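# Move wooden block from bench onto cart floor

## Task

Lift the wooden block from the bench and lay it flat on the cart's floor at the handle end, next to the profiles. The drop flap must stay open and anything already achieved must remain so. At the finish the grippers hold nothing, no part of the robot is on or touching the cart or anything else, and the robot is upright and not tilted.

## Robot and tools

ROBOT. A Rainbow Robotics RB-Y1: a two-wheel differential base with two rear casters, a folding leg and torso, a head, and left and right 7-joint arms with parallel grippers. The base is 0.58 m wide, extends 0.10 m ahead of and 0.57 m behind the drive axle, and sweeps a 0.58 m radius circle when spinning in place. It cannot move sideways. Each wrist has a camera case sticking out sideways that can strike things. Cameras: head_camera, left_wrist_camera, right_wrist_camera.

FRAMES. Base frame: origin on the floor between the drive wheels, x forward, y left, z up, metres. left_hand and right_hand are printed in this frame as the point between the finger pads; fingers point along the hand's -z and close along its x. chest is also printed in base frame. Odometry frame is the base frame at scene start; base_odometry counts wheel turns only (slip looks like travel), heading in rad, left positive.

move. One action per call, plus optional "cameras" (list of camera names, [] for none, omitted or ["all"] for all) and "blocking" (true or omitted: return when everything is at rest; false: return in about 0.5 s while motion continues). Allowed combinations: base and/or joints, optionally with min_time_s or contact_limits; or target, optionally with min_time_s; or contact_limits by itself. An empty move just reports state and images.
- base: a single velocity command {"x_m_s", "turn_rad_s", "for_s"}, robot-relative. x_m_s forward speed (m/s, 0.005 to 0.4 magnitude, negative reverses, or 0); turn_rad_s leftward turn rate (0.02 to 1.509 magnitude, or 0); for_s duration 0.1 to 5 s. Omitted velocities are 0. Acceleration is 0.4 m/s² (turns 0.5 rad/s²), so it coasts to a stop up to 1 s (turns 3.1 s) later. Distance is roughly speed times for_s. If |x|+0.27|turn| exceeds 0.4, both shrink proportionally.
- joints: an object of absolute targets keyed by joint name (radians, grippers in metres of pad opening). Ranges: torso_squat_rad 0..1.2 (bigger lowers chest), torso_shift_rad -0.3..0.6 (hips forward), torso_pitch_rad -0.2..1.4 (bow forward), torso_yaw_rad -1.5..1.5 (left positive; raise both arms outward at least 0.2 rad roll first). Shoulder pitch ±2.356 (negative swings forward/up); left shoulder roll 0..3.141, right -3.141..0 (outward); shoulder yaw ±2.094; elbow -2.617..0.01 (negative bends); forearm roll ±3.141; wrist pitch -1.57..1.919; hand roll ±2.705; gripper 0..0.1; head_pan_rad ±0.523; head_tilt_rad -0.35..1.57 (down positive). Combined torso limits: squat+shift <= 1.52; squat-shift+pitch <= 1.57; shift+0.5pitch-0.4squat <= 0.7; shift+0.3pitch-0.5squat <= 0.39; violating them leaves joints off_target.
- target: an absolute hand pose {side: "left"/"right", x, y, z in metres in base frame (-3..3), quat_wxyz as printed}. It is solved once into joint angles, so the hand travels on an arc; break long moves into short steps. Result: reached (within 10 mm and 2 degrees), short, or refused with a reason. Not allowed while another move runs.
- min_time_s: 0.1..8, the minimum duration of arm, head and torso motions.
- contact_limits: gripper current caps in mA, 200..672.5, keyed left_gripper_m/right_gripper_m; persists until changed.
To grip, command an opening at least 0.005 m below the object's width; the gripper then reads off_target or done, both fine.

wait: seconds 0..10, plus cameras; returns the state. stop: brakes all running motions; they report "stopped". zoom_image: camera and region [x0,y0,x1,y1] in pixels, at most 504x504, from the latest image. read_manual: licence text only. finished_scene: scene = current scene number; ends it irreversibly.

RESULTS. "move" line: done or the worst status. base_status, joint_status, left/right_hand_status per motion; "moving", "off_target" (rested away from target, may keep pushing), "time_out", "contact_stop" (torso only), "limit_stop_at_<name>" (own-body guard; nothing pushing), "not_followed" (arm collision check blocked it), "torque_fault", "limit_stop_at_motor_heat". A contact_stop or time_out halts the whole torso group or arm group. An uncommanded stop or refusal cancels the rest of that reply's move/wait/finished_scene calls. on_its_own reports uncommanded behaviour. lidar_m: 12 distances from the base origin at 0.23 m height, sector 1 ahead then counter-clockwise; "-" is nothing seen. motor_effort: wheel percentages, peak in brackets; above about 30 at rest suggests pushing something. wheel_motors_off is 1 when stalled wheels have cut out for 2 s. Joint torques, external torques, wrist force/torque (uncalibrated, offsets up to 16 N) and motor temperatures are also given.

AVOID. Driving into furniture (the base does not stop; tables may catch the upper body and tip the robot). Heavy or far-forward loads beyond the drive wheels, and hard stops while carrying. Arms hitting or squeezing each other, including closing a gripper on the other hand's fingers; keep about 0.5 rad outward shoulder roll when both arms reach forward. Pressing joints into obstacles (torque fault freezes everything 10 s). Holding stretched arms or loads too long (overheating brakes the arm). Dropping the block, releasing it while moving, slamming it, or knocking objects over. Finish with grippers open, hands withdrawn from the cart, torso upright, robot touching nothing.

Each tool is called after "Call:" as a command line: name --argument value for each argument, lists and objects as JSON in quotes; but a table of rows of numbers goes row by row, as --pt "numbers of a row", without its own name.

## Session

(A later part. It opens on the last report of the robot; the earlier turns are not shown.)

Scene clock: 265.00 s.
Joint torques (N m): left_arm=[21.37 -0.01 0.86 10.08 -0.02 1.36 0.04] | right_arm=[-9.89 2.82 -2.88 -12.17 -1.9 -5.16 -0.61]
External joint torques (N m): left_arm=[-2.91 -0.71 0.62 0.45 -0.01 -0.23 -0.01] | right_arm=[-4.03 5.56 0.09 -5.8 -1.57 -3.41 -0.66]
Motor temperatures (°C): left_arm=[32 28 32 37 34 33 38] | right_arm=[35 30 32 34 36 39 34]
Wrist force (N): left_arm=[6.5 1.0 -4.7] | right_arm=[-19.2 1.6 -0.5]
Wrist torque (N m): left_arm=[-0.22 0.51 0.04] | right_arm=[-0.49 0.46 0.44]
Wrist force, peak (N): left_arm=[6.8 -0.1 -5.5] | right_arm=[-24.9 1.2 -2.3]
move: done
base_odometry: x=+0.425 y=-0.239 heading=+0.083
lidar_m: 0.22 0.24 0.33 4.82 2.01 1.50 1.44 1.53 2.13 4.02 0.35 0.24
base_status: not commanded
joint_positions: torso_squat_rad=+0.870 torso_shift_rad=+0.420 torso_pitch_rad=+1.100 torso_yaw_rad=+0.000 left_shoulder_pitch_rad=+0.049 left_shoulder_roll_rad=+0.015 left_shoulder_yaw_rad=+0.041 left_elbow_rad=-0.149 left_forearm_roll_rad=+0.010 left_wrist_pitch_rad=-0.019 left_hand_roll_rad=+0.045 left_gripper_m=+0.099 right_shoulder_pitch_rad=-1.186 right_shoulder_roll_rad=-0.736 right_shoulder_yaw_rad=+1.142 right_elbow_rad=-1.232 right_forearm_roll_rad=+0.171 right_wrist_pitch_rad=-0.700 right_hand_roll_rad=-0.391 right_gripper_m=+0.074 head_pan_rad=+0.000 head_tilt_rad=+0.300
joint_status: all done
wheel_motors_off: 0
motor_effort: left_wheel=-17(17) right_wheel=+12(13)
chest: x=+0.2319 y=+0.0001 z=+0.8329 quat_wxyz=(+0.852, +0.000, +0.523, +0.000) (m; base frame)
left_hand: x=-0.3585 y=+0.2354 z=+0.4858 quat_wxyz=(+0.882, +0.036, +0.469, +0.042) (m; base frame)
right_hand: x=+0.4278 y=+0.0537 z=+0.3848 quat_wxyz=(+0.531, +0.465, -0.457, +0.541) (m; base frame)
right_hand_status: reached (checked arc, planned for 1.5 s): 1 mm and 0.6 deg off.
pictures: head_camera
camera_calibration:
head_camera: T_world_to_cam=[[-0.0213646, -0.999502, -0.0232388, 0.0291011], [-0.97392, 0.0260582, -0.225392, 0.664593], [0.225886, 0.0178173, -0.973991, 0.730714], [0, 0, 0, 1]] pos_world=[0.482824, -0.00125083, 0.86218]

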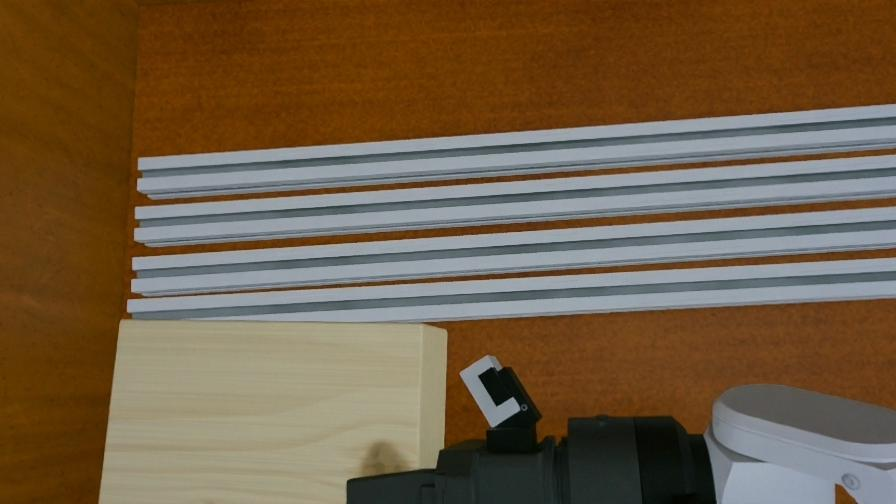

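Call:
move --target '{"side": "right", "x": 0.424, "y": 0.053, "z": 0.40, "quat_wxyz": [0.5164, 0.479, -0.4488, 0.551]}' --min_time_s 1 --cameras '["head_camera"]'

Call:
move --target '{"side": "right", "x": 0.424, "y": 0.053, "z": 0.38, "quat_wxyz": [0.5164, 0.479, -0.4488, 0.551]}' --min_time_s 1 --cameras '["head_camera", "right_wrist_camera"]'

Scene clock: 268.00 s.
Joint torques (N m): left_arm=[21.24 -0.21 1.11 9.95 -0.13 1.56 -0.02] | right_arm=[-11.79 1.22 -3.95 -16.55 -1.79 -7.06 -0.2]
External joint torques (N m): left_arm=[-3.04 -0.92 0.86 0.32 -0.12 -0.03 -0.07] | right_arm=[-5.69 4.4 -0.7 -10.07 -1.42 -5.35 -0.24]
Motor temperatures (°C): left_arm=[32 28 32 37 34 33 38] | right_arm=[35 30 32 34 36 39 34]
Wrist force (N): left_arm=[6.3 0.5 -5.0] | right_arm=[-23.3 1.9 -2.2]
Wrist torque (N m): left_arm=[-0.22 0.49 0.07] | right_arm=[-0.29 1.47 -0.12]
Wrist force, peak (N): left_arm=[6.9 0.2 -5.7] | right_arm=[-24.6 1.8 -2.0]
move: done
base_odometry: x=+0.425 y=-0.239 heading=+0.083
lidar_m: 0.22 0.23 0.33 4.82 2.01 1.49 1.45 1.52 2.12 4.01 0.34 0.24
base_status: not commanded
joint_positions: torso_squat_rad=+0.870 torso_shift_rad=+0.420 torso_pitch_rad=+1.100 torso_yaw_rad=+0.000 left_shoulder_pitch_rad=+0.049 left_shoulder_roll_rad=+0.015 left_shoulder_yaw_rad=+0.041 left_elbow_rad=-0.149 left_forearm_roll_rad=+0.010 left_wrist_pitch_rad=-0.019 left_hand_roll_rad=+0.045 left_gripper_m=+0.099 right_shoulder_pitch_rad=-1.207 right_shoulder_roll_rad=-0.781 right_shoulder_yaw_rad=+1.168 right_elbow_rad=-1.299 right_forearm_roll_rad=+0.190 right_wrist_pitch_rad=-0.691 right_hand_roll_rad=-0.431 right_gripper_m=+0.074 head_pan_rad=+0.000 head_tilt_rad=+0.300
joint_status: all done
wheel_motors_off: 0
motor_effort: left_wheel=-15(17) right_wheel=+13(13)
chest: x=+0.2319 y=+0.0001 z=+0.8329 quat_wxyz=(+0.852, +0.000, +0.523, +0.000) (m; base frame)
left_hand: x=-0.3585 y=+0.2354 z=+0.4858 quat_wxyz=(+0.882, +0.036, +0.469, +0.042) (m; base frame)
right_hand: x=+0.4233 y=+0.0517 z=+0.3975 quat_wxyz=(+0.517, +0.478, -0.448, +0.550) (m; base frame)
right_hand_status: reached (checked arc, planned for 1.0 s): 3 mm and 0.2 deg off.
pictures: head_camera
camera_calibration:
head_camera: T_world_to_cam=[[-0.0213709, -0.999502, -0.0232383, 0.0291036], [-0.973941, 0.0260626, -0.225297, 0.664596], [0.22579, 0.0178179, -0.974013, 0.73066], [0, 0, 0, 1]] pos_world=[0.482924, -0.00125082, 0.86208]

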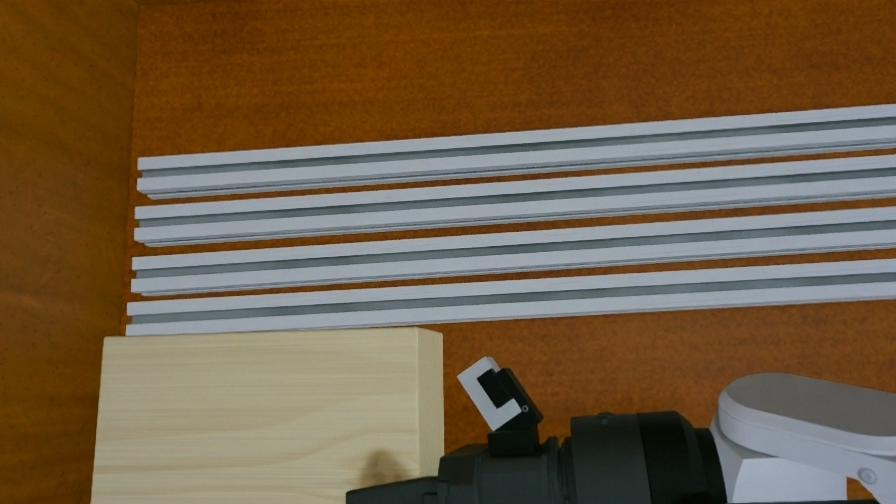

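Scene clock: 269.33 s.
Joint torques (N m): left_arm=[21.23 -0.23 1.18 10.05 -0.09 1.31 0.02] | right_arm=[-11.93 4.13 -4.01 -14.52 -1.92 -7.28 0.31]
External joint torques (N m): left_arm=[-3.05 -0.93 0.94 0.42 -0.09 -0.28 -0.02] | right_arm=[-5.69 6.84 -1.03 -8.5 -1.53 -5.55 0.26]
Motor temperatures (°C): left_arm=[32 28 32 37 34 33 38] | right_arm=[35 30 32 34 36 39 34]
Wrist force (N): left_arm=[5.6 0.5 -5.5] | right_arm=[-23.2 2.2 -2.8]
Wrist torque (N m): left_arm=[-0.19 0.45 0.05] | right_arm=[-0.29 1.50 -0.12]
Wrist force, peak (N): left_arm=[6.6 0.6 -5.7] | right_arm=[-25.1 1.3 -3.0]
move: done
base_odometry: x=+0.425 y=-0.239 heading=+0.083
lidar_m: 0.23 0.23 0.32 4.82 2.02 1.50 1.44 1.54 2.13 4.00 0.34 0.25
base_status: not commanded
joint_positions: torso_squat_rad=+0.870 torso_shift_rad=+0.420 torso_pitch_rad=+1.100 torso_yaw_rad=+0.000 left_shoulder_pitch_rad=+0.049 left_shoulder_roll_rad=+0.015 left_shoulder_yaw_rad=+0.041 left_elbow_rad=-0.149 left_forearm_roll_rad=+0.010 left_wrist_pitch_rad=-0.019 left_hand_roll_rad=+0.045 left_gripper_m=+0.099 right_shoulder_pitch_rad=-1.219 right_shoulder_roll_rad=-0.719 right_shoulder_yaw_rad=+1.169 right_elbow_rad=-1.162 right_forearm_roll_rad=+0.191 right_wrist_pitch_rad=-0.762 right_hand_roll_rad=-0.410 right_gripper_m=+0.074 head_pan_rad=+0.000 head_tilt_rad=+0.300
joint_status: all done
wheel_motors_off: 0
motor_effort: left_wheel=-17(17) right_wheel=+10(14)
chest: x=+0.2320 y=+0.0001 z=+0.8329 quat_wxyz=(+0.852, +0.000, +0.523, +0.000) (m; base frame)
left_hand: x=-0.3585 y=+0.2354 z=+0.4858 quat_wxyz=(+0.882, +0.036, +0.469, +0.042) (m; base frame)
right_hand: x=+0.4238 y=+0.0514 z=+0.3784 quat_wxyz=(+0.518, +0.477, -0.447, +0.552) (m; base frame)
right_hand_status: reached (checked arc, planned for 1.0 s): 2 mm and 0.4 deg off.
pictures: head_camera, right_wrist_camera
camera_calibration:
head_camera: T_world_to_cam=[[-0.0213908, -0.999503, -0.0231386, 0.0290275], [-0.973963, 0.0260577, -0.225204, 0.664527], [0.225695, 0.0177188, -0.974037, 0.730726], [0, 0, 0, 1]] pos_world=[0.482924, -0.00125058, 0.86208]
right_wrist_camera: T_world_to_cam=[[0.0353012, -0.117044, -0.992499, 0.365358], [-0.82728, -0.56059, 0.0366852, 0.392709], [-0.560679, 0.81978, -0.116618, 0.311786], [0, 0, 0, 1]] pos_world=[0.486795, 0.00731573, 0.384571]

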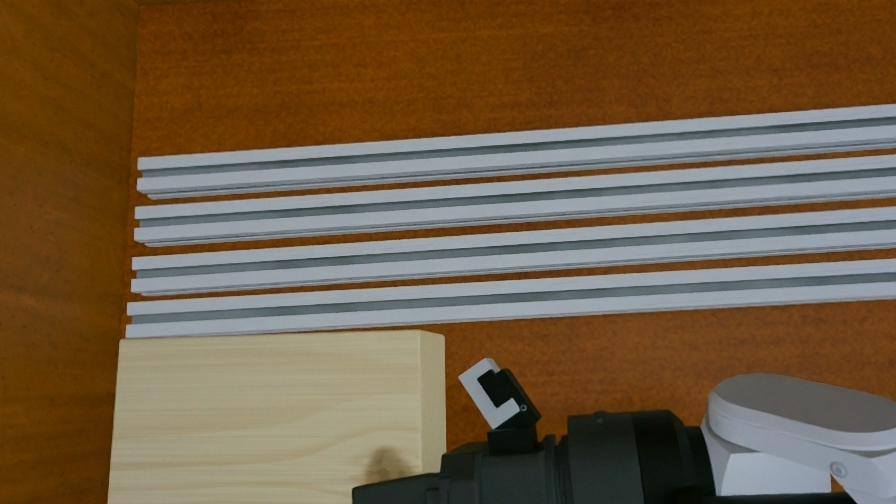

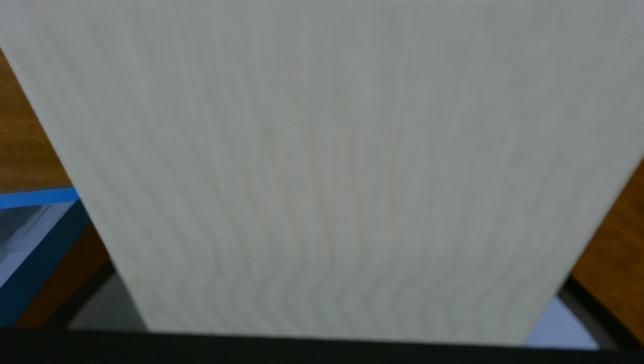

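Call:
move --target '{"side": "right", "x": 0.422, "y": 0.053, "z": 0.362, "quat_wxyz": [0.5164, 0.479, -0.4488, 0.551]}' --min_time_s 1 --cameras '["head_camera"]'

Scene clock: 271.77 s.
Joint torques (N m): left_arm=[21.3 -0.32 0.82 10.05 0 1.44 0.03] | right_arm=[-10.96 3.48 -3.39 -12.21 -1.43 -6.36 0.49]
External joint torques (N m): left_arm=[-2.98 -1.02 0.57 0.42 0.01 -0.15 -0.02] | right_arm=[-4.7 5.61 -0.76 -6.71 -1.02 -4.61 0.43]
Motor temperatures (°C): left_arm=[32 28 32 37 34 33 38] | right_arm=[35 30 32 34 36 39 34]
Wrist force (N): left_arm=[5.8 0.2 -4.9] | right_arm=[-21.9 1.6 -2.3]
Wrist torque (N m): left_arm=[-0.17 0.43 0.06] | right_arm=[-0.27 1.05 -0.31]
Wrist force, peak (N): left_arm=[6.9 0.7 -5.5] | right_arm=[-24.5 0.8 -1.2]
move: done
base_odometry: x=+0.425 y=-0.239 heading=+0.083
lidar_m: 0.23 0.24 0.32 4.82 2.00 1.49 1.44 1.53 2.14 4.02 0.34 0.24
base_status: not commanded
joint_positions: torso_squat_rad=+0.870 torso_shift_rad=+0.420 torso_pitch_rad=+1.100 torso_yaw_rad=+0.000 left_shoulder_pitch_rad=+0.049 left_shoulder_roll_rad=+0.015 left_shoulder_yaw_rad=+0.041 left_elbow_rad=-0.149 left_forearm_roll_rad=+0.010 left_wrist_pitch_rad=-0.019 left_hand_roll_rad=+0.045 left_gripper_m=+0.099 right_shoulder_pitch_rad=-1.229 right_shoulder_roll_rad=-0.649 right_shoulder_yaw_rad=+1.168 right_elbow_rad=-1.014 right_forearm_roll_rad=+0.190 right_wrist_pitch_rad=-0.841 right_hand_roll_rad=-0.382 right_gripper_m=+0.074 head_pan_rad=+0.000 head_tilt_rad=+0.300
joint_status: all done
wheel_motors_off: 0
motor_effort: left_wheel=-18(18) right_wheel=+13(14)
chest: x=+0.2319 y=+0.0001 z=+0.8329 quat_wxyz=(+0.852, +0.000, +0.523, +0.000) (m; base frame)
left_hand: x=-0.3585 y=+0.2354 z=+0.4858 quat_wxyz=(+0.882, +0.036, +0.469, +0.042) (m; base frame)
right_hand: x=+0.4219 y=+0.0517 z=+0.3608 quat_wxyz=(+0.518, +0.477, -0.447, +0.551) (m; base frame)
right_hand_status: reached (checked arc, planned for 1.0 s): 2 mm and 0.3 deg off.
pictures: head_camera
camera_calibration:
head_camera: T_world_to_cam=[[-0.021392, -0.999503, -0.0231407, 0.0290299], [-0.973941, 0.0260611, -0.2253, 0.664598], [0.225791, 0.017718, -0.974015, 0.730661], [0, 0, 0, 1]] pos_world=[0.482924, -0.00125057, 0.86208]

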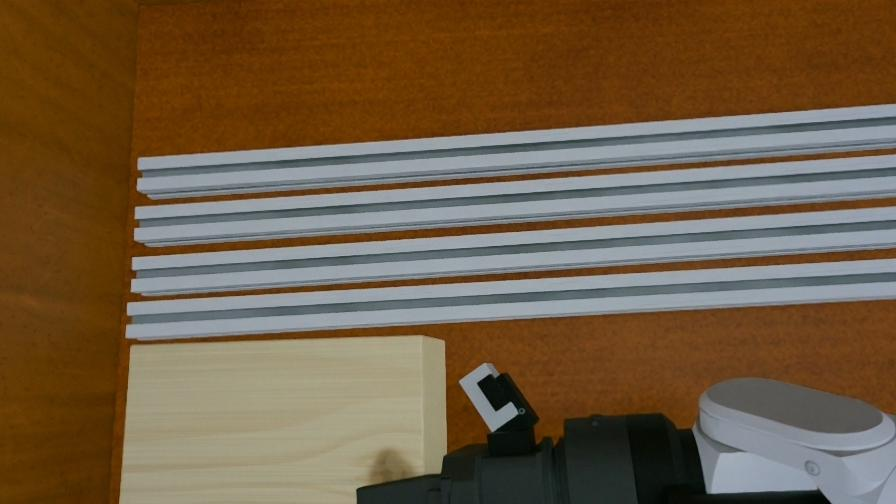

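Call:
move --target '{"side": "right", "x": 0.422, "y": 0.053, "z": 0.350, "quat_wxyz": [0.5164, 0.479, -0.4488, 0.551]}' --min_time_s 1 --cameras '["head_camera"]'

Scene clock: 274.03 s.
Joint torques (N m): left_arm=[21.19 -0.19 1.04 10.09 -0.06 1.3 0.03] | right_arm=[-6.63 -1.27 -1.41 -1.22 2.64 2.27 1.69]
External joint torques (N m): left_arm=[-3.09 -0.9 0.8 0.46 -0.05 -0.29 -0.01] | right_arm=[-0.19 0.35 0.99 3.86 3.07 4.03 1.64]
Motor temperatures (°C): left_arm=[32 28 32 37 34 33 38] | right_arm=[35 30 32 34 36 39 34]
Wrist force (N): left_arm=[6.4 -0.4 -5.5] | right_arm=[-0.1 -2.6 6.6]
Wrist torque (N m): left_arm=[-0.07 0.49 0.06] | right_arm=[-0.50 -3.35 -1.80]
Wrist force, peak (N): left_arm=[7.1 0.3 -5.3] | right_arm=[-23.8 1.0 -2.3]
move: done
base_odometry: x=+0.425 y=-0.239 heading=+0.083
lidar_m: 0.22 0.24 0.32 4.83 2.02 1.50 1.44 1.54 2.14 4.01 0.34 0.25
base_status: not commanded
joint_positions: torso_squat_rad=+0.870 torso_shift_rad=+0.420 torso_pitch_rad=+1.100 torso_yaw_rad=+0.000 left_shoulder_pitch_rad=+0.049 left_shoulder_roll_rad=+0.015 left_shoulder_yaw_rad=+0.041 left_elbow_rad=-0.149 left_forearm_roll_rad=+0.010 left_wrist_pitch_rad=-0.019 left_hand_roll_rad=+0.045 left_gripper_m=+0.099 right_shoulder_pitch_rad=-1.244 right_shoulder_roll_rad=-0.592 right_shoulder_yaw_rad=+1.166 right_elbow_rad=-0.893 right_forearm_roll_rad=+0.189 right_wrist_pitch_rad=-0.908 right_hand_roll_rad=-0.364 right_gripper_m=+0.074 head_pan_rad=+0.000 head_tilt_rad=+0.300
joint_status: all done
wheel_motors_off: 0
motor_effort: left_wheel=-18(18) right_wheel=+13(14)
chest: x=+0.2318 y=+0.0000 z=+0.8331 quat_wxyz=(+0.853, +0.000, +0.523, +0.000) (m; base frame)
left_hand: x=-0.3585 y=+0.2354 z=+0.4857 quat_wxyz=(+0.882, +0.036, +0.468, +0.042) (m; base frame)
right_hand: x=+0.4221 y=+0.0533 z=+0.3510 quat_wxyz=(+0.516, +0.479, -0.449, +0.550) (m; base frame)
right_hand_status: reached (checked arc, planned for 1.0 s): 1 mm and 0.1 deg off.
pictures: head_camera
camera_calibration:
head_camera: T_world_to_cam=[[-0.0214355, -0.999497, -0.0233676, 0.029149], [-0.973825, 0.0261637, -0.225787, 0.664837], [0.226285, 0.0179161, -0.973896, 0.730658], [0, 0, 0, 1]] pos_world=[0.482723, -0.00135076, 0.862378]

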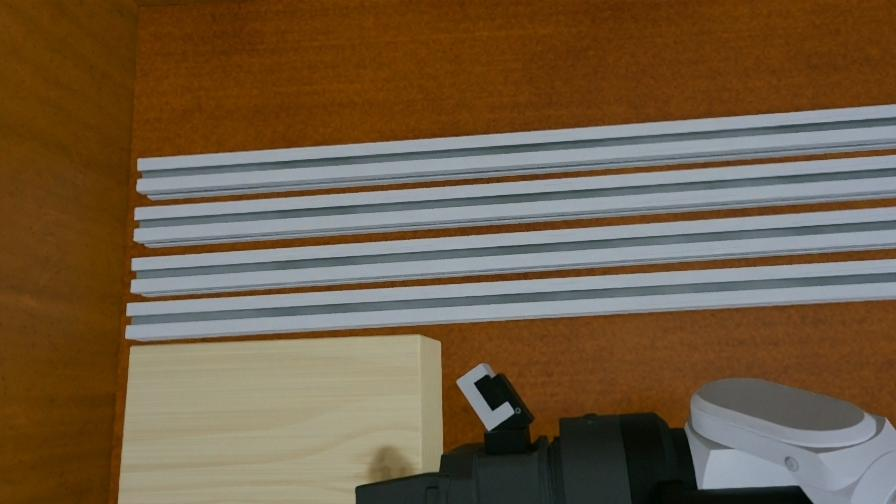

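Call:
move --joints '{"right_gripper_m": 0.082}' --cameras '[]'

Call:
move --joints '{"right_gripper_m": 0.092}' --cameras '["head_camera"]'

Scene clock: 275.97 s.
Joint torques (N m): left_arm=[21.32 -0.55 1.17 9.92 -0.1 1.45 0.01] | right_arm=[-7.06 -0.07 -2.03 -7.15 -0.68 -3.27 0.36]
External joint torques (N m): left_arm=[-2.96 -1.26 0.93 0.29 -0.09 -0.14 -0.04] | right_arm=[-0.64 1.56 0.36 -2.08 -0.26 -1.51 0.31]
Motor temperatures (°C): left_arm=[32 28 32 37 34 33 38] | right_arm=[35 30 32 34 36 38 34]
Wrist force (N): left_arm=[6.2 0.8 -4.9] | right_arm=[-13.0 0.6 -1.1]
Wrist torque (N m): left_arm=[-0.24 0.44 0.05] | right_arm=[-0.20 -0.36 -0.14]
Wrist force, peak (N): left_arm=[6.9 0.3 -5.7] | right_arm=[-15.0 2.1 0.6]
move: done
base_odometry: x=+0.425 y=-0.239 heading=+0.083
lidar_m: 0.23 0.24 0.32 4.84 2.01 1.49 1.44 1.54 2.14 4.01 0.34 0.23
base_status: not commanded
joint_positions: torso_squat_rad=+0.870 torso_shift_rad=+0.420 torso_pitch_rad=+1.100 torso_yaw_rad=+0.000 left_shoulder_pitch_rad=+0.049 left_shoulder_roll_rad=+0.015 left_shoulder_yaw_rad=+0.041 left_elbow_rad=-0.149 left_forearm_roll_rad=+0.010 left_wrist_pitch_rad=-0.019 left_hand_roll_rad=+0.045 left_gripper_m=+0.099 right_shoulder_pitch_rad=-1.244 right_shoulder_roll_rad=-0.592 right_shoulder_yaw_rad=+1.166 right_elbow_rad=-0.891 right_forearm_roll_rad=+0.189 right_wrist_pitch_rad=-0.907 right_hand_roll_rad=-0.364 right_gripper_m=+0.082 head_pan_rad=+0.000 head_tilt_rad=+0.300
joint_status: all done
wheel_motors_off: 0
motor_effort: left_wheel=-17(18) right_wheel=+13(15)
chest: x=+0.2319 y=+0.0000 z=+0.8329 quat_wxyz=(+0.852, +0.000, +0.523, +0.000) (m; base frame)
left_hand: x=-0.3585 y=+0.2354 z=+0.4858 quat_wxyz=(+0.882, +0.036, +0.469, +0.042) (m; base frame)
right_hand: x=+0.4221 y=+0.0528 z=+0.3499 quat_wxyz=(+0.517, +0.478, -0.448, +0.551) (m; base frame)
pictures: none
No camera images: "cameras" was empty.

Scene clock: 276.53 s.
Joint torques (N m): left_arm=[21 -0.41 1.05 9.98 -0.15 1.45 0.08] | right_arm=[-6.91 -0.63 -2 -7.28 -0.68 -3.34 0.37]
External joint torques (N m): left_arm=[-3.28 -1.11 0.81 0.35 -0.14 -0.14 0.03] | right_arm=[-0.48 1 0.39 -2.21 -0.25 -1.58 0.32]
Motor temperatures (°C): left_arm=[32 28 32 37 34 33 38] | right_arm=[35 30 32 33 36 38 34]
Wrist force (N): left_arm=[6.2 0.6 -5.7] | right_arm=[-14.0 0.9 -4.1]
Wrist torque (N m): left_arm=[-0.19 0.46 0.03] | right_arm=[-0.16 -0.55 -0.17]
Wrist force, peak (N): left_arm=[6.6 -0.2 -5.4] | right_arm=[-14.2 1.1 -4.8]
move: done
base_odometry: x=+0.425 y=-0.239 heading=+0.083
lidar_m: 0.22 0.23 0.33 4.84 2.00 1.49 1.45 1.52 2.13 4.03 0.35 0.24
base_status: not commanded
joint_positions: torso_squat_rad=+0.870 torso_shift_rad=+0.420 torso_pitch_rad=+1.100 torso_yaw_rad=+0.000 left_shoulder_pitch_rad=+0.049 left_shoulder_roll_rad=+0.015 left_shoulder_yaw_rad=+0.041 left_elbow_rad=-0.149 left_forearm_roll_rad=+0.010 left_wrist_pitch_rad=-0.019 left_hand_roll_rad=+0.045 left_gripper_m=+0.099 right_shoulder_pitch_rad=-1.244 right_shoulder_roll_rad=-0.592 right_shoulder_yaw_rad=+1.166 right_elbow_rad=-0.891 right_forearm_roll_rad=+0.189 right_wrist_pitch_rad=-0.907 right_hand_roll_rad=-0.364 right_gripper_m=+0.092 head_pan_rad=+0.000 head_tilt_rad=+0.300
joint_status: all done
wheel_motors_off: 0
motor_effort: left_wheel=-17(18) right_wheel=+13(14)
chest: x=+0.2319 y=+0.0000 z=+0.8329 quat_wxyz=(+0.852, +0.000, +0.523, +0.000) (m; base frame)
left_hand: x=-0.3585 y=+0.2354 z=+0.4858 quat_wxyz=(+0.882, +0.036, +0.469, +0.042) (m; base frame)
right_hand: x=+0.4221 y=+0.0528 z=+0.3499 quat_wxyz=(+0.517, +0.478, -0.448, +0.551) (m; base frame)
pictures: head_camera
camera_calibration:
head_camera: T_world_to_cam=[[-0.0213658, -0.999502, -0.0232409, 0.0291058], [-0.973897, 0.0260616, -0.225488, 0.664687], [0.225981, 0.0178165, -0.973969, 0.730746], [0, 0, 0, 1]] pos_world=[0.482824, -0.00125081, 0.862279]

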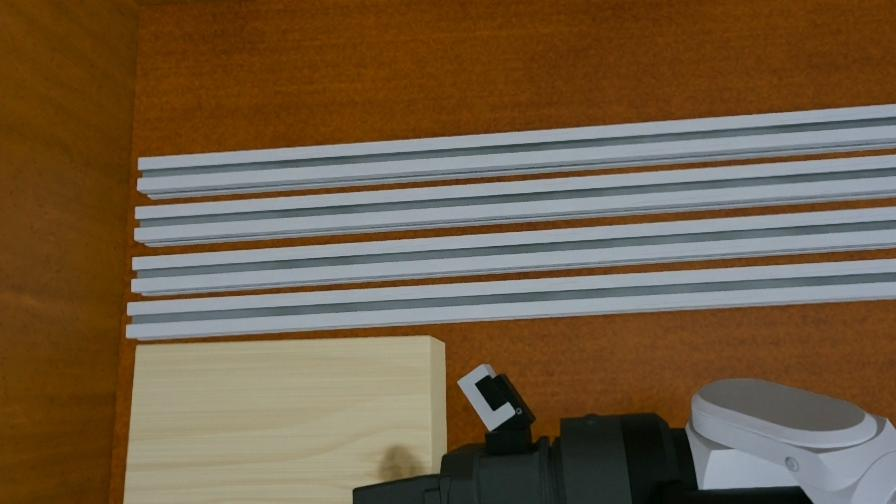

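Call:
move --target '{"side": "right", "x": 0.422, "y": 0.052, "z": 0.338, "quat_wxyz": [0.5164, 0.479, -0.4488, 0.551]}' --min_time_s 1 --cameras '["head_camera"]'

Scene clock: 278.90 s.
Joint torques (N m): left_arm=[21.21 -0.6 0.94 9.94 -0.13 1.48 0.04] | right_arm=[-4.32 0.24 -1.22 0.58 1.15 2.58 0.32]
External joint torques (N m): left_arm=[-3.06 -1.31 0.69 0.31 -0.13 -0.11 0] | right_arm=[2.31 1.36 0.88 5.09 1.59 4.35 0.27]
Motor temperatures (°C): left_arm=[32 28 32 37 34 33 38] | right_arm=[35 30 32 33 36 38 34]
Wrist force (N): left_arm=[6.5 0.7 -5.3] | right_arm=[12.3 0.1 11.4]
Wrist torque (N m): left_arm=[-0.24 0.52 0.05] | right_arm=[-0.28 -0.51 -0.12]
Wrist force, peak (N): left_arm=[7.1 1.1 -5.6] | right_arm=[32.5 3.7 18.6]
move: done
base_odometry: x=+0.425 y=-0.239 heading=+0.083
lidar_m: 0.23 0.23 0.34 4.84 2.00 1.49 1.45 1.53 2.13 4.02 0.36 0.24
base_status: not commanded
joint_positions: torso_squat_rad=+0.870 torso_shift_rad=+0.420 torso_pitch_rad=+1.099 torso_yaw_rad=+0.000 left_shoulder_pitch_rad=+0.049 left_shoulder_roll_rad=+0.015 left_shoulder_yaw_rad=+0.041 left_elbow_rad=-0.149 left_forearm_roll_rad=+0.010 left_wrist_pitch_rad=-0.019 left_hand_roll_rad=+0.045 left_gripper_m=+0.099 right_shoulder_pitch_rad=-1.262 right_shoulder_roll_rad=-0.528 right_shoulder_yaw_rad=+1.164 right_elbow_rad=-0.747 right_forearm_roll_rad=+0.187 right_wrist_pitch_rad=-0.986 right_hand_roll_rad=-0.344 right_gripper_m=+0.092 head_pan_rad=+0.000 head_tilt_rad=+0.300
joint_status: all done
wheel_motors_off: 0
motor_effort: left_wheel=-18(18) right_wheel=+13(14)
chest: x=+0.2316 y=+0.0000 z=+0.8332 quat_wxyz=(+0.853, +0.000, +0.522, +0.000) (m; base frame)
left_hand: x=-0.3585 y=+0.2354 z=+0.4855 quat_wxyz=(+0.882, +0.036, +0.468, +0.042) (m; base frame)
right_hand: x=+0.4224 y=+0.0523 z=+0.3394 quat_wxyz=(+0.516, +0.478, -0.449, +0.551) (m; base frame)
right_hand_status: reached (checked arc, planned for 1.0 s): 1 mm and 0.1 deg off.
pictures: head_camera
camera_calibration:
head_camera: T_world_to_cam=[[-0.0214632, -0.999501, -0.0231842, 0.0290097], [-0.973687, 0.0261601, -0.226384, 0.66518], [0.226878, 0.0177152, -0.973762, 0.730689], [0, 0, 0, 1]] pos_world=[0.482522, -0.00135027, 0.862776]

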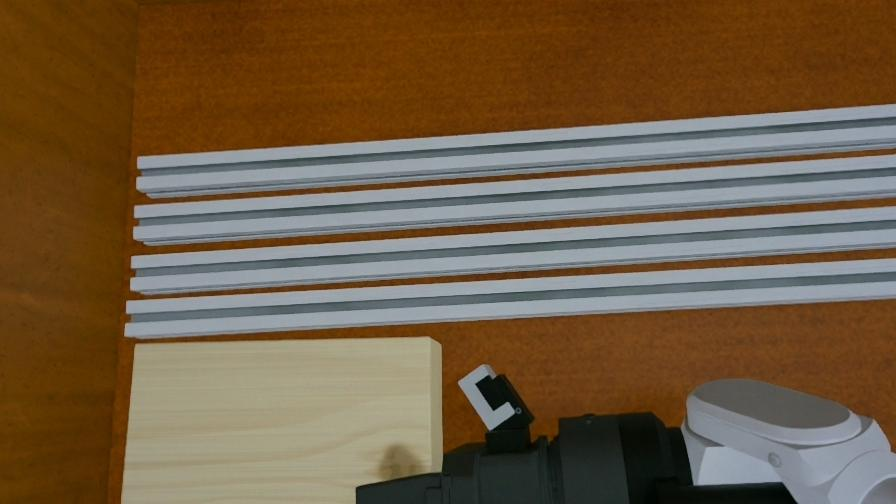

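Call:
move --target '{"side": "right", "x": 0.427, "y": -0.03, "z": 0.352, "quat_wxyz": [0.5164, 0.479, -0.4488, 0.551]}' --min_time_s 2 --cameras '["head_camera", "right_wrist_camera"]'

Scene clock: 282.80 s.
Joint torques (N m): left_arm=[21.27 -0.45 1.07 9.93 -0.15 1.45 0] | right_arm=[-4.54 -7.38 -5.31 -6.36 -1.43 -3.88 -0.24]
External joint torques (N m): left_arm=[-3.01 -1.16 0.82 0.3 -0.14 -0.14 -0.05] | right_arm=[0.73 -1.9 -2.76 -2.54 -0.94 -2.1 -0.29]
Motor temperatures (°C): left_arm=[32 28 32 37 34 33 38] | right_arm=[35 30 32 33 36 38 34]
Wrist force (N): left_arm=[5.2 0.3 -4.9] | right_arm=[-14.1 1.4 -4.2]
Wrist torque (N m): left_arm=[-0.17 0.34 0.05] | right_arm=[-0.19 -0.26 -0.13]
Wrist force, peak (N): left_arm=[7.1 0.3 -5.6] | right_arm=[12.9 0.3 11.2]
move: done
base_odometry: x=+0.425 y=-0.239 heading=+0.083
lidar_m: 0.22 0.23 0.32 4.83 2.01 1.50 1.44 1.53 2.13 4.01 0.35 0.24
base_status: not commanded
joint_positions: torso_squat_rad=+0.870 torso_shift_rad=+0.420 torso_pitch_rad=+1.100 torso_yaw_rad=+0.000 left_shoulder_pitch_rad=+0.049 left_shoulder_roll_rad=+0.015 left_shoulder_yaw_rad=+0.041 left_elbow_rad=-0.149 left_forearm_roll_rad=+0.010 left_wrist_pitch_rad=-0.019 left_hand_roll_rad=+0.045 left_gripper_m=+0.099 right_shoulder_pitch_rad=-1.191 right_shoulder_roll_rad=-0.750 right_shoulder_yaw_rad=+1.146 right_elbow_rad=-0.895 right_forearm_roll_rad=+0.169 right_wrist_pitch_rad=-1.069 right_hand_roll_rad=-0.348 right_gripper_m=+0.092 head_pan_rad=+0.000 head_tilt_rad=+0.300
joint_status: all done
wheel_motors_off: 0
motor_effort: left_wheel=-17(19) right_wheel=+12(15)
chest: x=+0.2319 y=+0.0000 z=+0.8330 quat_wxyz=(+0.852, +0.000, +0.523, +0.000) (m; base frame)
left_hand: x=-0.3585 y=+0.2354 z=+0.4858 quat_wxyz=(+0.882, +0.036, +0.469, +0.042) (m; base frame)
right_hand: x=+0.4266 y=-0.0298 z=+0.3513 quat_wxyz=(+0.516, +0.479, -0.448, +0.551) (m; base frame)
right_hand_status: reached (checked arc, planned for 2.0 s): 1 mm and 0.1 deg off.
pictures: head_camera, right_wrist_camera
camera_calibration:
head_camera: T_world_to_cam=[[-0.0213615, -0.999502, -0.023244, 0.0291064], [-0.973893, 0.0260585, -0.225508, 0.664702], [0.226001, 0.0178199, -0.973964, 0.730732], [0, 0, 0, 1]] pos_world=[0.482824, -0.00125083, 0.862279]
right_wrist_camera: T_world_to_cam=[[0.0351861, -0.111435, -0.993149, 0.329287], [-0.826188, -0.562378, 0.0338299, 0.350868], [-0.562295, 0.819337, -0.111854, 0.375763], [0, 0, 0, 1]] pos_world=[0.489586, -0.0738614, 0.357192]

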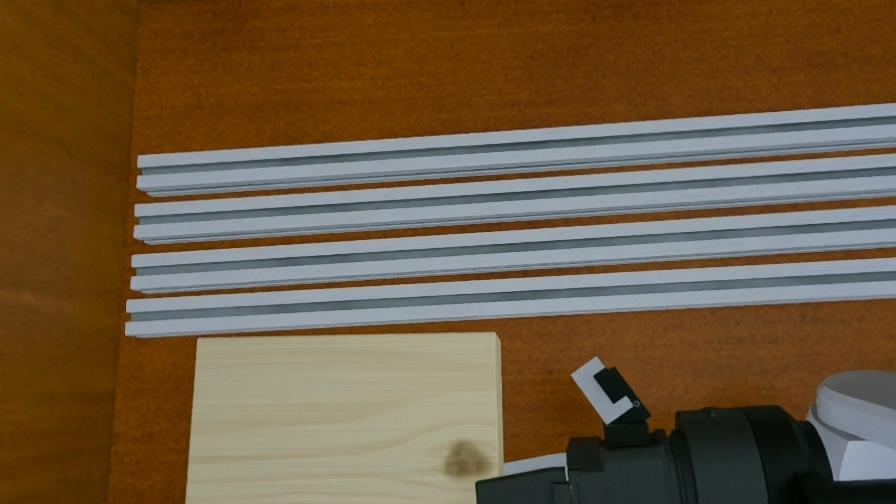

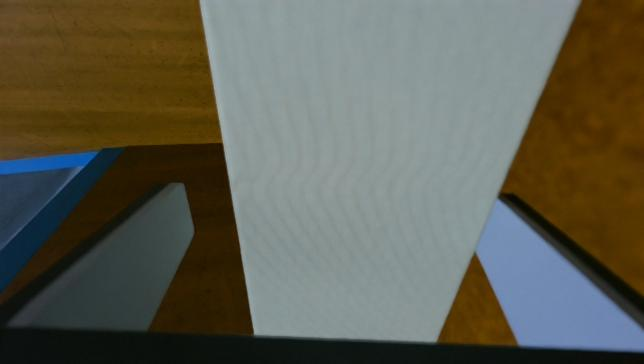

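Call:
move --target '{"side": "right", "x": 0.43, "y": -0.10, "z": 0.36, "quat_wxyz": [0.5164, 0.479, -0.4488, 0.551]}' --min_time_s 1.5 --cameras '["head_camera", "right_wrist_camera"]'

Scene clock: 285.93 s.
Joint torques (N m): left_arm=[21.14 -0.17 0.86 10.03 -0.07 1.49 0.09] | right_arm=[-3.57 -10.58 -5.64 -3.43 -1.62 -3.92 0.33]
External joint torques (N m): left_arm=[-3.14 -0.88 0.61 0.4 -0.07 -0.1 0.05] | right_arm=[0.77 -2.02 -3.03 -0.85 -1.08 -2.14 0.28]
Motor temperatures (°C): left_arm=[32 28 32 37 34 33 38] | right_arm=[35 30 32 33 36 38 34]
Wrist force (N): left_arm=[6.9 0.5 -4.5] | right_arm=[-14.8 1.1 -4.2]
Wrist torque (N m): left_arm=[-0.20 0.54 0.02] | right_arm=[-0.18 -0.27 -0.14]
Wrist force, peak (N): left_arm=[7.1 0.4 -5.0] | right_arm=[-14.5 0.9 -5.8]
move: done
base_odometry: x=+0.425 y=-0.239 heading=+0.083
lidar_m: 0.22 0.24 0.32 4.84 2.01 1.49 1.44 1.53 2.13 4.02 0.36 0.25
base_status: not commanded
joint_positions: torso_squat_rad=+0.870 torso_shift_rad=+0.420 torso_pitch_rad=+1.100 torso_yaw_rad=+0.000 left_shoulder_pitch_rad=+0.049 left_shoulder_roll_rad=+0.015 left_shoulder_yaw_rad=+0.041 left_elbow_rad=-0.149 left_forearm_roll_rad=+0.010 left_wrist_pitch_rad=-0.019 left_hand_roll_rad=+0.045 left_gripper_m=+0.099 right_shoulder_pitch_rad=-1.152 right_shoulder_roll_rad=-0.868 right_shoulder_yaw_rad=+1.130 right_elbow_rad=-0.863 right_forearm_roll_rad=+0.148 right_wrist_pitch_rad=-1.223 right_hand_roll_rad=-0.332 right_gripper_m=+0.092 head_pan_rad=+0.000 head_tilt_rad=+0.300
joint_status: all done
wheel_motors_off: 0
motor_effort: left_wheel=-18(18) right_wheel=+12(14)
chest: x=+0.2319 y=+0.0000 z=+0.8330 quat_wxyz=(+0.852, +0.000, +0.523, +0.000) (m; base frame)
left_hand: x=-0.3585 y=+0.2354 z=+0.4858 quat_wxyz=(+0.882, +0.036, +0.469, +0.042) (m; base frame)
right_hand: x=+0.4297 y=-0.0996 z=+0.3598 quat_wxyz=(+0.516, +0.479, -0.448, +0.551) (m; base frame)
right_hand_status: reached (checked arc, planned for 1.5 s): 0 mm and 0.0 deg off.
pictures: head_camera, right_wrist_camera
camera_calibration:
head_camera: T_world_to_cam=[[-0.0213615, -0.999502, -0.023244, 0.0291064], [-0.973893, 0.0260585, -0.225508, 0.664702], [0.226001, 0.0178199, -0.973964, 0.730732], [0, 0, 0, 1]] pos_world=[0.482824, -0.00125083, 0.862279]
right_wrist_camera: T_world_to_cam=[[0.0358894, -0.111435, -0.993123, 0.329586], [-0.826301, -0.562248, 0.0332273, 0.314182], [-0.562084, 0.819427, -0.112258, 0.435716], [0, 0, 0, 1]] pos_world=[0.49269, -0.143662, 0.365792]

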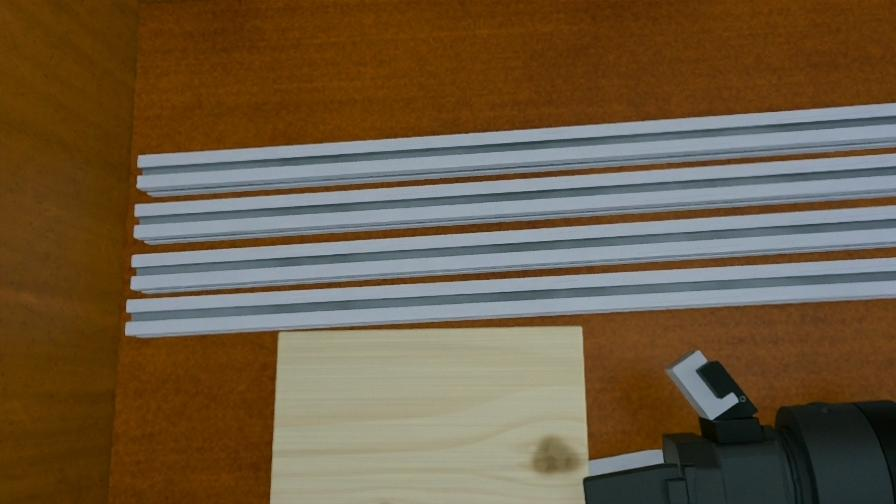

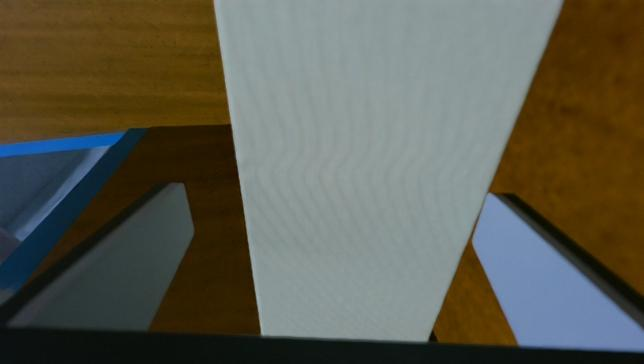

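Call:
move --target '{"side": "right", "x": 0.424, "y": 0.03, "z": 0.352, "quat_wxyz": [0.5164, 0.479, -0.4488, 0.551]}' --min_time_s 2 --cameras '["head_camera"]'

Call:
move --target '{"side": "right", "x": 0.424, "y": 0.045, "z": 0.358, "quat_wxyz": [0.577, 0.3924, -0.3676, 0.6158]}' --min_time_s 1.5 --cameras '["head_camera", "right_wrist_camera"]'

Scene clock: 299.83 s.
Joint torques (N m): left_arm=[21.21 -0.24 0.87 9.89 -0.12 1.41 0.02] | right_arm=[-9.82 2.25 -1.57 -10.15 -1.01 -3.97 -0.25]
External joint torques (N m): left_arm=[-3.07 -0.94 0.62 0.26 -0.12 -0.18 -0.03] | right_arm=[-3.78 5.16 0.94 -5.27 -0.57 -2.21 -0.3]
Motor temperatures (°C): left_arm=[32 28 32 37 34 33 38] | right_arm=[34 30 32 32 36 38 34]
Wrist force (N): left_arm=[6.3 0.0 -5.1] | right_arm=[-14.8 0.5 2.5]
Wrist torque (N m): left_arm=[-0.19 0.47 0.06] | right_arm=[-0.12 0.09 -0.14]
Wrist force, peak (N): left_arm=[7.1 0.8 -5.2] | right_arm=[-15.7 1.0 3.3]
move: done
base_odometry: x=+0.425 y=-0.239 heading=+0.083
lidar_m: 0.23 0.24 0.32 4.82 2.02 1.50 1.44 1.53 2.12 4.01 0.35 0.23
base_status: not commanded
joint_positions: torso_squat_rad=+0.870 torso_shift_rad=+0.420 torso_pitch_rad=+1.100 torso_yaw_rad=+0.000 left_shoulder_pitch_rad=+0.049 left_shoulder_roll_rad=+0.015 left_shoulder_yaw_rad=+0.041 left_elbow_rad=-0.149 left_forearm_roll_rad=+0.010 left_wrist_pitch_rad=-0.019 left_hand_roll_rad=+0.045 left_gripper_m=+0.099 right_shoulder_pitch_rad=-1.222 right_shoulder_roll_rad=-0.657 right_shoulder_yaw_rad=+1.160 right_elbow_rad=-0.935 right_forearm_roll_rad=+0.186 right_wrist_pitch_rad=-0.927 right_hand_roll_rad=-0.366 right_gripper_m=+0.092 head_pan_rad=+0.000 head_tilt_rad=+0.300
joint_status: all done
wheel_motors_off: 0
motor_effort: left_wheel=-18(18) right_wheel=+11(14)
chest: x=+0.2319 y=+0.0000 z=+0.8330 quat_wxyz=(+0.852, +0.000, +0.523, +0.000) (m; base frame)
left_hand: x=-0.3585 y=+0.2354 z=+0.4858 quat_wxyz=(+0.882, +0.036, +0.469, +0.042) (m; base frame)
right_hand: x=+0.4237 y=+0.0286 z=+0.3517 quat_wxyz=(+0.518, +0.477, -0.447, +0.552) (m; base frame)
right_hand_status: reached (checked arc, planned for 2.0 s): 1 mm and 0.4 deg off.
pictures: head_camera
camera_calibration:
head_camera: T_world_to_cam=[[-0.0213615, -0.999502, -0.023244, 0.0291064], [-0.973893, 0.0260585, -0.225508, 0.664702], [0.226001, 0.0178199, -0.973964, 0.730732], [0, 0, 0, 1]] pos_world=[0.482824, -0.00125083, 0.862279]

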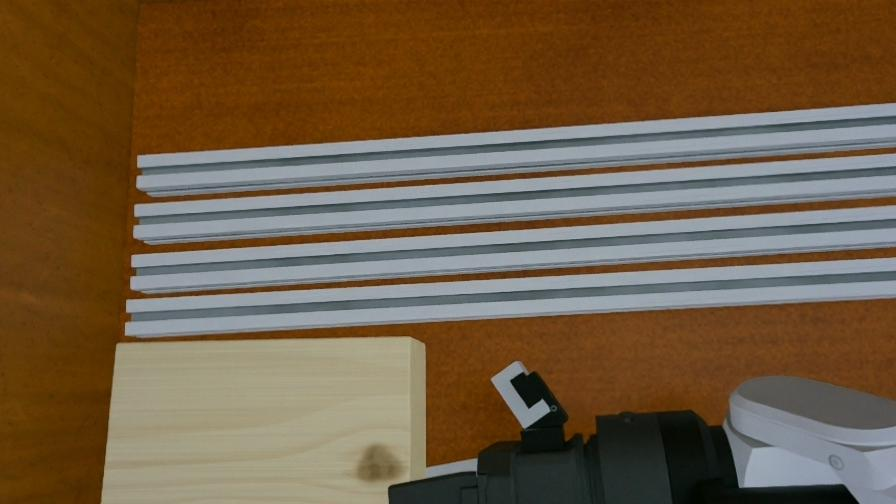

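Scene clock: 301.67 s.
Joint torques (N m): left_arm=[21.44 -0.46 0.79 9.87 -0.01 1.48 0.05] | right_arm=[-8.97 -3.57 -2.58 -7.97 -0.11 -1.54 -0.23]
External joint torques (N m): left_arm=[-2.83 -1.17 0.55 0.24 -0.01 -0.11 0] | right_arm=[-2.2 -0.09 1.18 -1.26 0.05 -0.08 -0.28]
Motor temperatures (°C): left_arm=[32 28 32 37 34 33 38] | right_arm=[34 30 32 32 36 38 34]
Wrist force (N): left_arm=[5.9 -0.3 -5.9] | right_arm=[-5.6 1.3 -0.9]
Wrist torque (N m): left_arm=[-0.09 0.42 0.02] | right_arm=[-0.22 -0.24 -0.08]
Wrist force, peak (N): left_arm=[7.0 0.2 -5.0] | right_arm=[14.6 4.6 8.5]
move: done
base_odometry: x=+0.425 y=-0.239 heading=+0.083
lidar_m: 0.23 0.24 0.33 4.83 2.01 1.50 1.45 1.52 2.15 4.01 0.36 0.24
base_status: not commanded
joint_positions: torso_squat_rad=+0.870 torso_shift_rad=+0.420 torso_pitch_rad=+1.100 torso_yaw_rad=+0.000 left_shoulder_pitch_rad=+0.049 left_shoulder_roll_rad=+0.015 left_shoulder_yaw_rad=+0.041 left_elbow_rad=-0.149 left_forearm_roll_rad=+0.010 left_wrist_pitch_rad=-0.019 left_hand_roll_rad=+0.045 left_gripper_m=+0.099 right_shoulder_pitch_rad=-1.288 right_shoulder_roll_rad=-0.850 right_shoulder_yaw_rad=+1.299 right_elbow_rad=-1.447 right_forearm_roll_rad=+0.274 right_wrist_pitch_rad=-0.318 right_hand_roll_rad=-0.574 right_gripper_m=+0.092 head_pan_rad=+0.000 head_tilt_rad=+0.300
joint_status: all done
wheel_motors_off: 0
motor_effort: left_wheel=-18(19) right_wheel=+14(15)
chest: x=+0.2318 y=+0.0000 z=+0.8330 quat_wxyz=(+0.853, +0.000, +0.523, +0.000) (m; base frame)
left_hand: x=-0.3585 y=+0.2354 z=+0.4857 quat_wxyz=(+0.882, +0.036, +0.468, +0.042) (m; base frame)
right_hand: x=+0.4242 y=+0.0442 z=+0.3583 quat_wxyz=(+0.575, +0.394, -0.372, +0.613) (m; base frame)
right_hand_status: reached (checked arc, planned for 1.5 s): 1 mm and 0.6 deg off.
pictures: head_camera, right_wrist_camera
camera_calibration:
head_camera: T_world_to_cam=[[-0.0213616, -0.999501, -0.0232476, 0.0291098], [-0.973849, 0.0260629, -0.225699, 0.66477], [0.226192, 0.0178184, -0.97392, 0.730722], [0, 0, 0, 1]] pos_world=[0.482723, -0.00125082, 0.862378]
right_wrist_camera: T_world_to_cam=[[0.0552516, -0.386717, -0.920542, 0.322232], [-0.831016, -0.528889, 0.172306, 0.341214], [-0.553498, 0.755465, -0.35059, 0.399181], [0, 0, 0, 1]] pos_world=[0.486696, 0.00350936, 0.377784]

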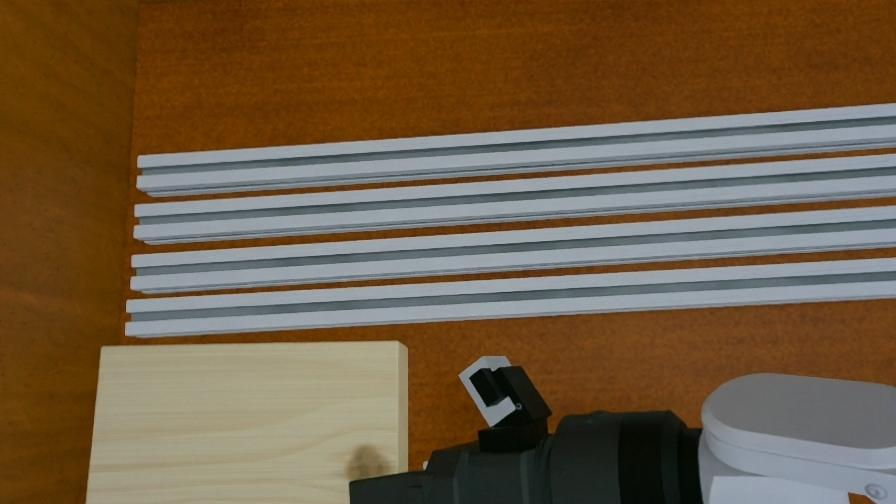

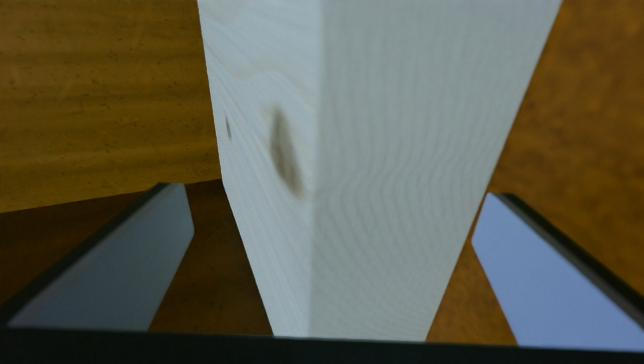

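Call:
move --target '{"side": "right", "x": 0.428, "y": -0.03, "z": 0.362, "quat_wxyz": [0.577, 0.3924, -0.3676, 0.6158]}' --min_time_s 1.0 --cameras '["head_camera", "right_wrist_camera"]'

Scene clock: 304.03 s.
Joint torques (N m): left_arm=[21.42 0.04 0.78 9.9 -0.1 1.33 0.03] | right_arm=[-3.96 -7.11 -5.85 -6.84 -0.62 -1.58 0.2]
External joint torques (N m): left_arm=[-2.86 -0.67 0.54 0.27 -0.09 -0.26 -0.02] | right_arm=[1.55 -0.14 -2.1 -1.02 -0.36 -0.07 0.15]
Motor temperatures (°C): left_arm=[32 28 32 37 34 33 38] | right_arm=[34 30 32 32 36 38 34]
Wrist force (N): left_arm=[6.4 0.4 -5.3] | right_arm=[-5.0 1.2 -1.0]
Wrist torque (N m): left_arm=[-0.19 0.53 0.03] | right_arm=[-0.20 -0.18 -0.07]
Wrist force, peak (N): left_arm=[7.3 0.2 -4.6] | right_arm=[-6.3 1.3 -1.7]
move: done
base_odometry: x=+0.425 y=-0.239 heading=+0.083
lidar_m: 0.23 0.24 0.33 4.82 2.02 1.49 1.44 1.54 2.13 4.02 0.35 0.24
base_status: not commanded
joint_positions: torso_squat_rad=+0.870 torso_shift_rad=+0.420 torso_pitch_rad=+1.100 torso_yaw_rad=+0.000 left_shoulder_pitch_rad=+0.049 left_shoulder_roll_rad=+0.015 left_shoulder_yaw_rad=+0.041 left_elbow_rad=-0.149 left_forearm_roll_rad=+0.010 left_wrist_pitch_rad=-0.019 left_hand_roll_rad=+0.045 left_gripper_m=+0.099 right_shoulder_pitch_rad=-1.211 right_shoulder_roll_rad=-1.026 right_shoulder_yaw_rad=+1.247 right_elbow_rad=-1.490 right_forearm_roll_rad=+0.241 right_wrist_pitch_rad=-0.453 right_hand_roll_rad=-0.522 right_gripper_m=+0.092 head_pan_rad=+0.000 head_tilt_rad=+0.300
joint_status: all done
wheel_motors_off: 0
motor_effort: left_wheel=-18(19) right_wheel=+14(15)
chest: x=+0.2318 y=+0.0000 z=+0.8330 quat_wxyz=(+0.853, +0.000, +0.523, +0.000) (m; base frame)
left_hand: x=-0.3585 y=+0.2354 z=+0.4857 quat_wxyz=(+0.882, +0.036, +0.468, +0.042) (m; base frame)
right_hand: x=+0.4280 y=-0.0295 z=+0.3618 quat_wxyz=(+0.576, +0.392, -0.367, +0.616) (m; base frame)
right_hand_status: reached (checked arc, planned for 1.0 s): 1 mm and 0.1 deg off.
pictures: head_camera, right_wrist_camera
camera_calibration:
head_camera: T_world_to_cam=[[-0.0213616, -0.999501, -0.0232476, 0.0291098], [-0.973849, 0.0260629, -0.225699, 0.66477], [0.226192, 0.0178184, -0.97392, 0.730722], [0, 0, 0, 1]] pos_world=[0.482723, -0.00125082, 0.862378]
right_wrist_camera: T_world_to_cam=[[0.055354, -0.396014, -0.916574, 0.294981], [-0.828054, -0.531144, 0.179478, 0.30092], [-0.557909, 0.749038, -0.357322, 0.462305], [0, 0, 0, 1]] pos_world=[0.490774, -0.0696356, 0.381555]

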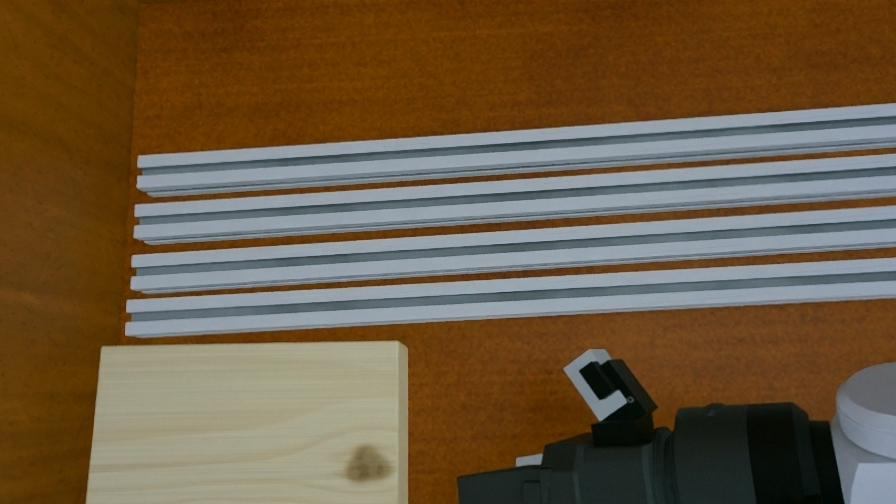

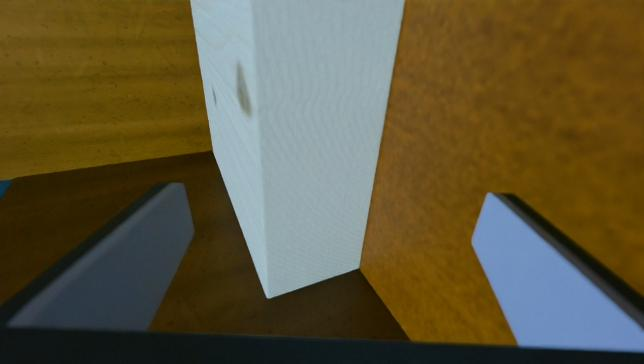

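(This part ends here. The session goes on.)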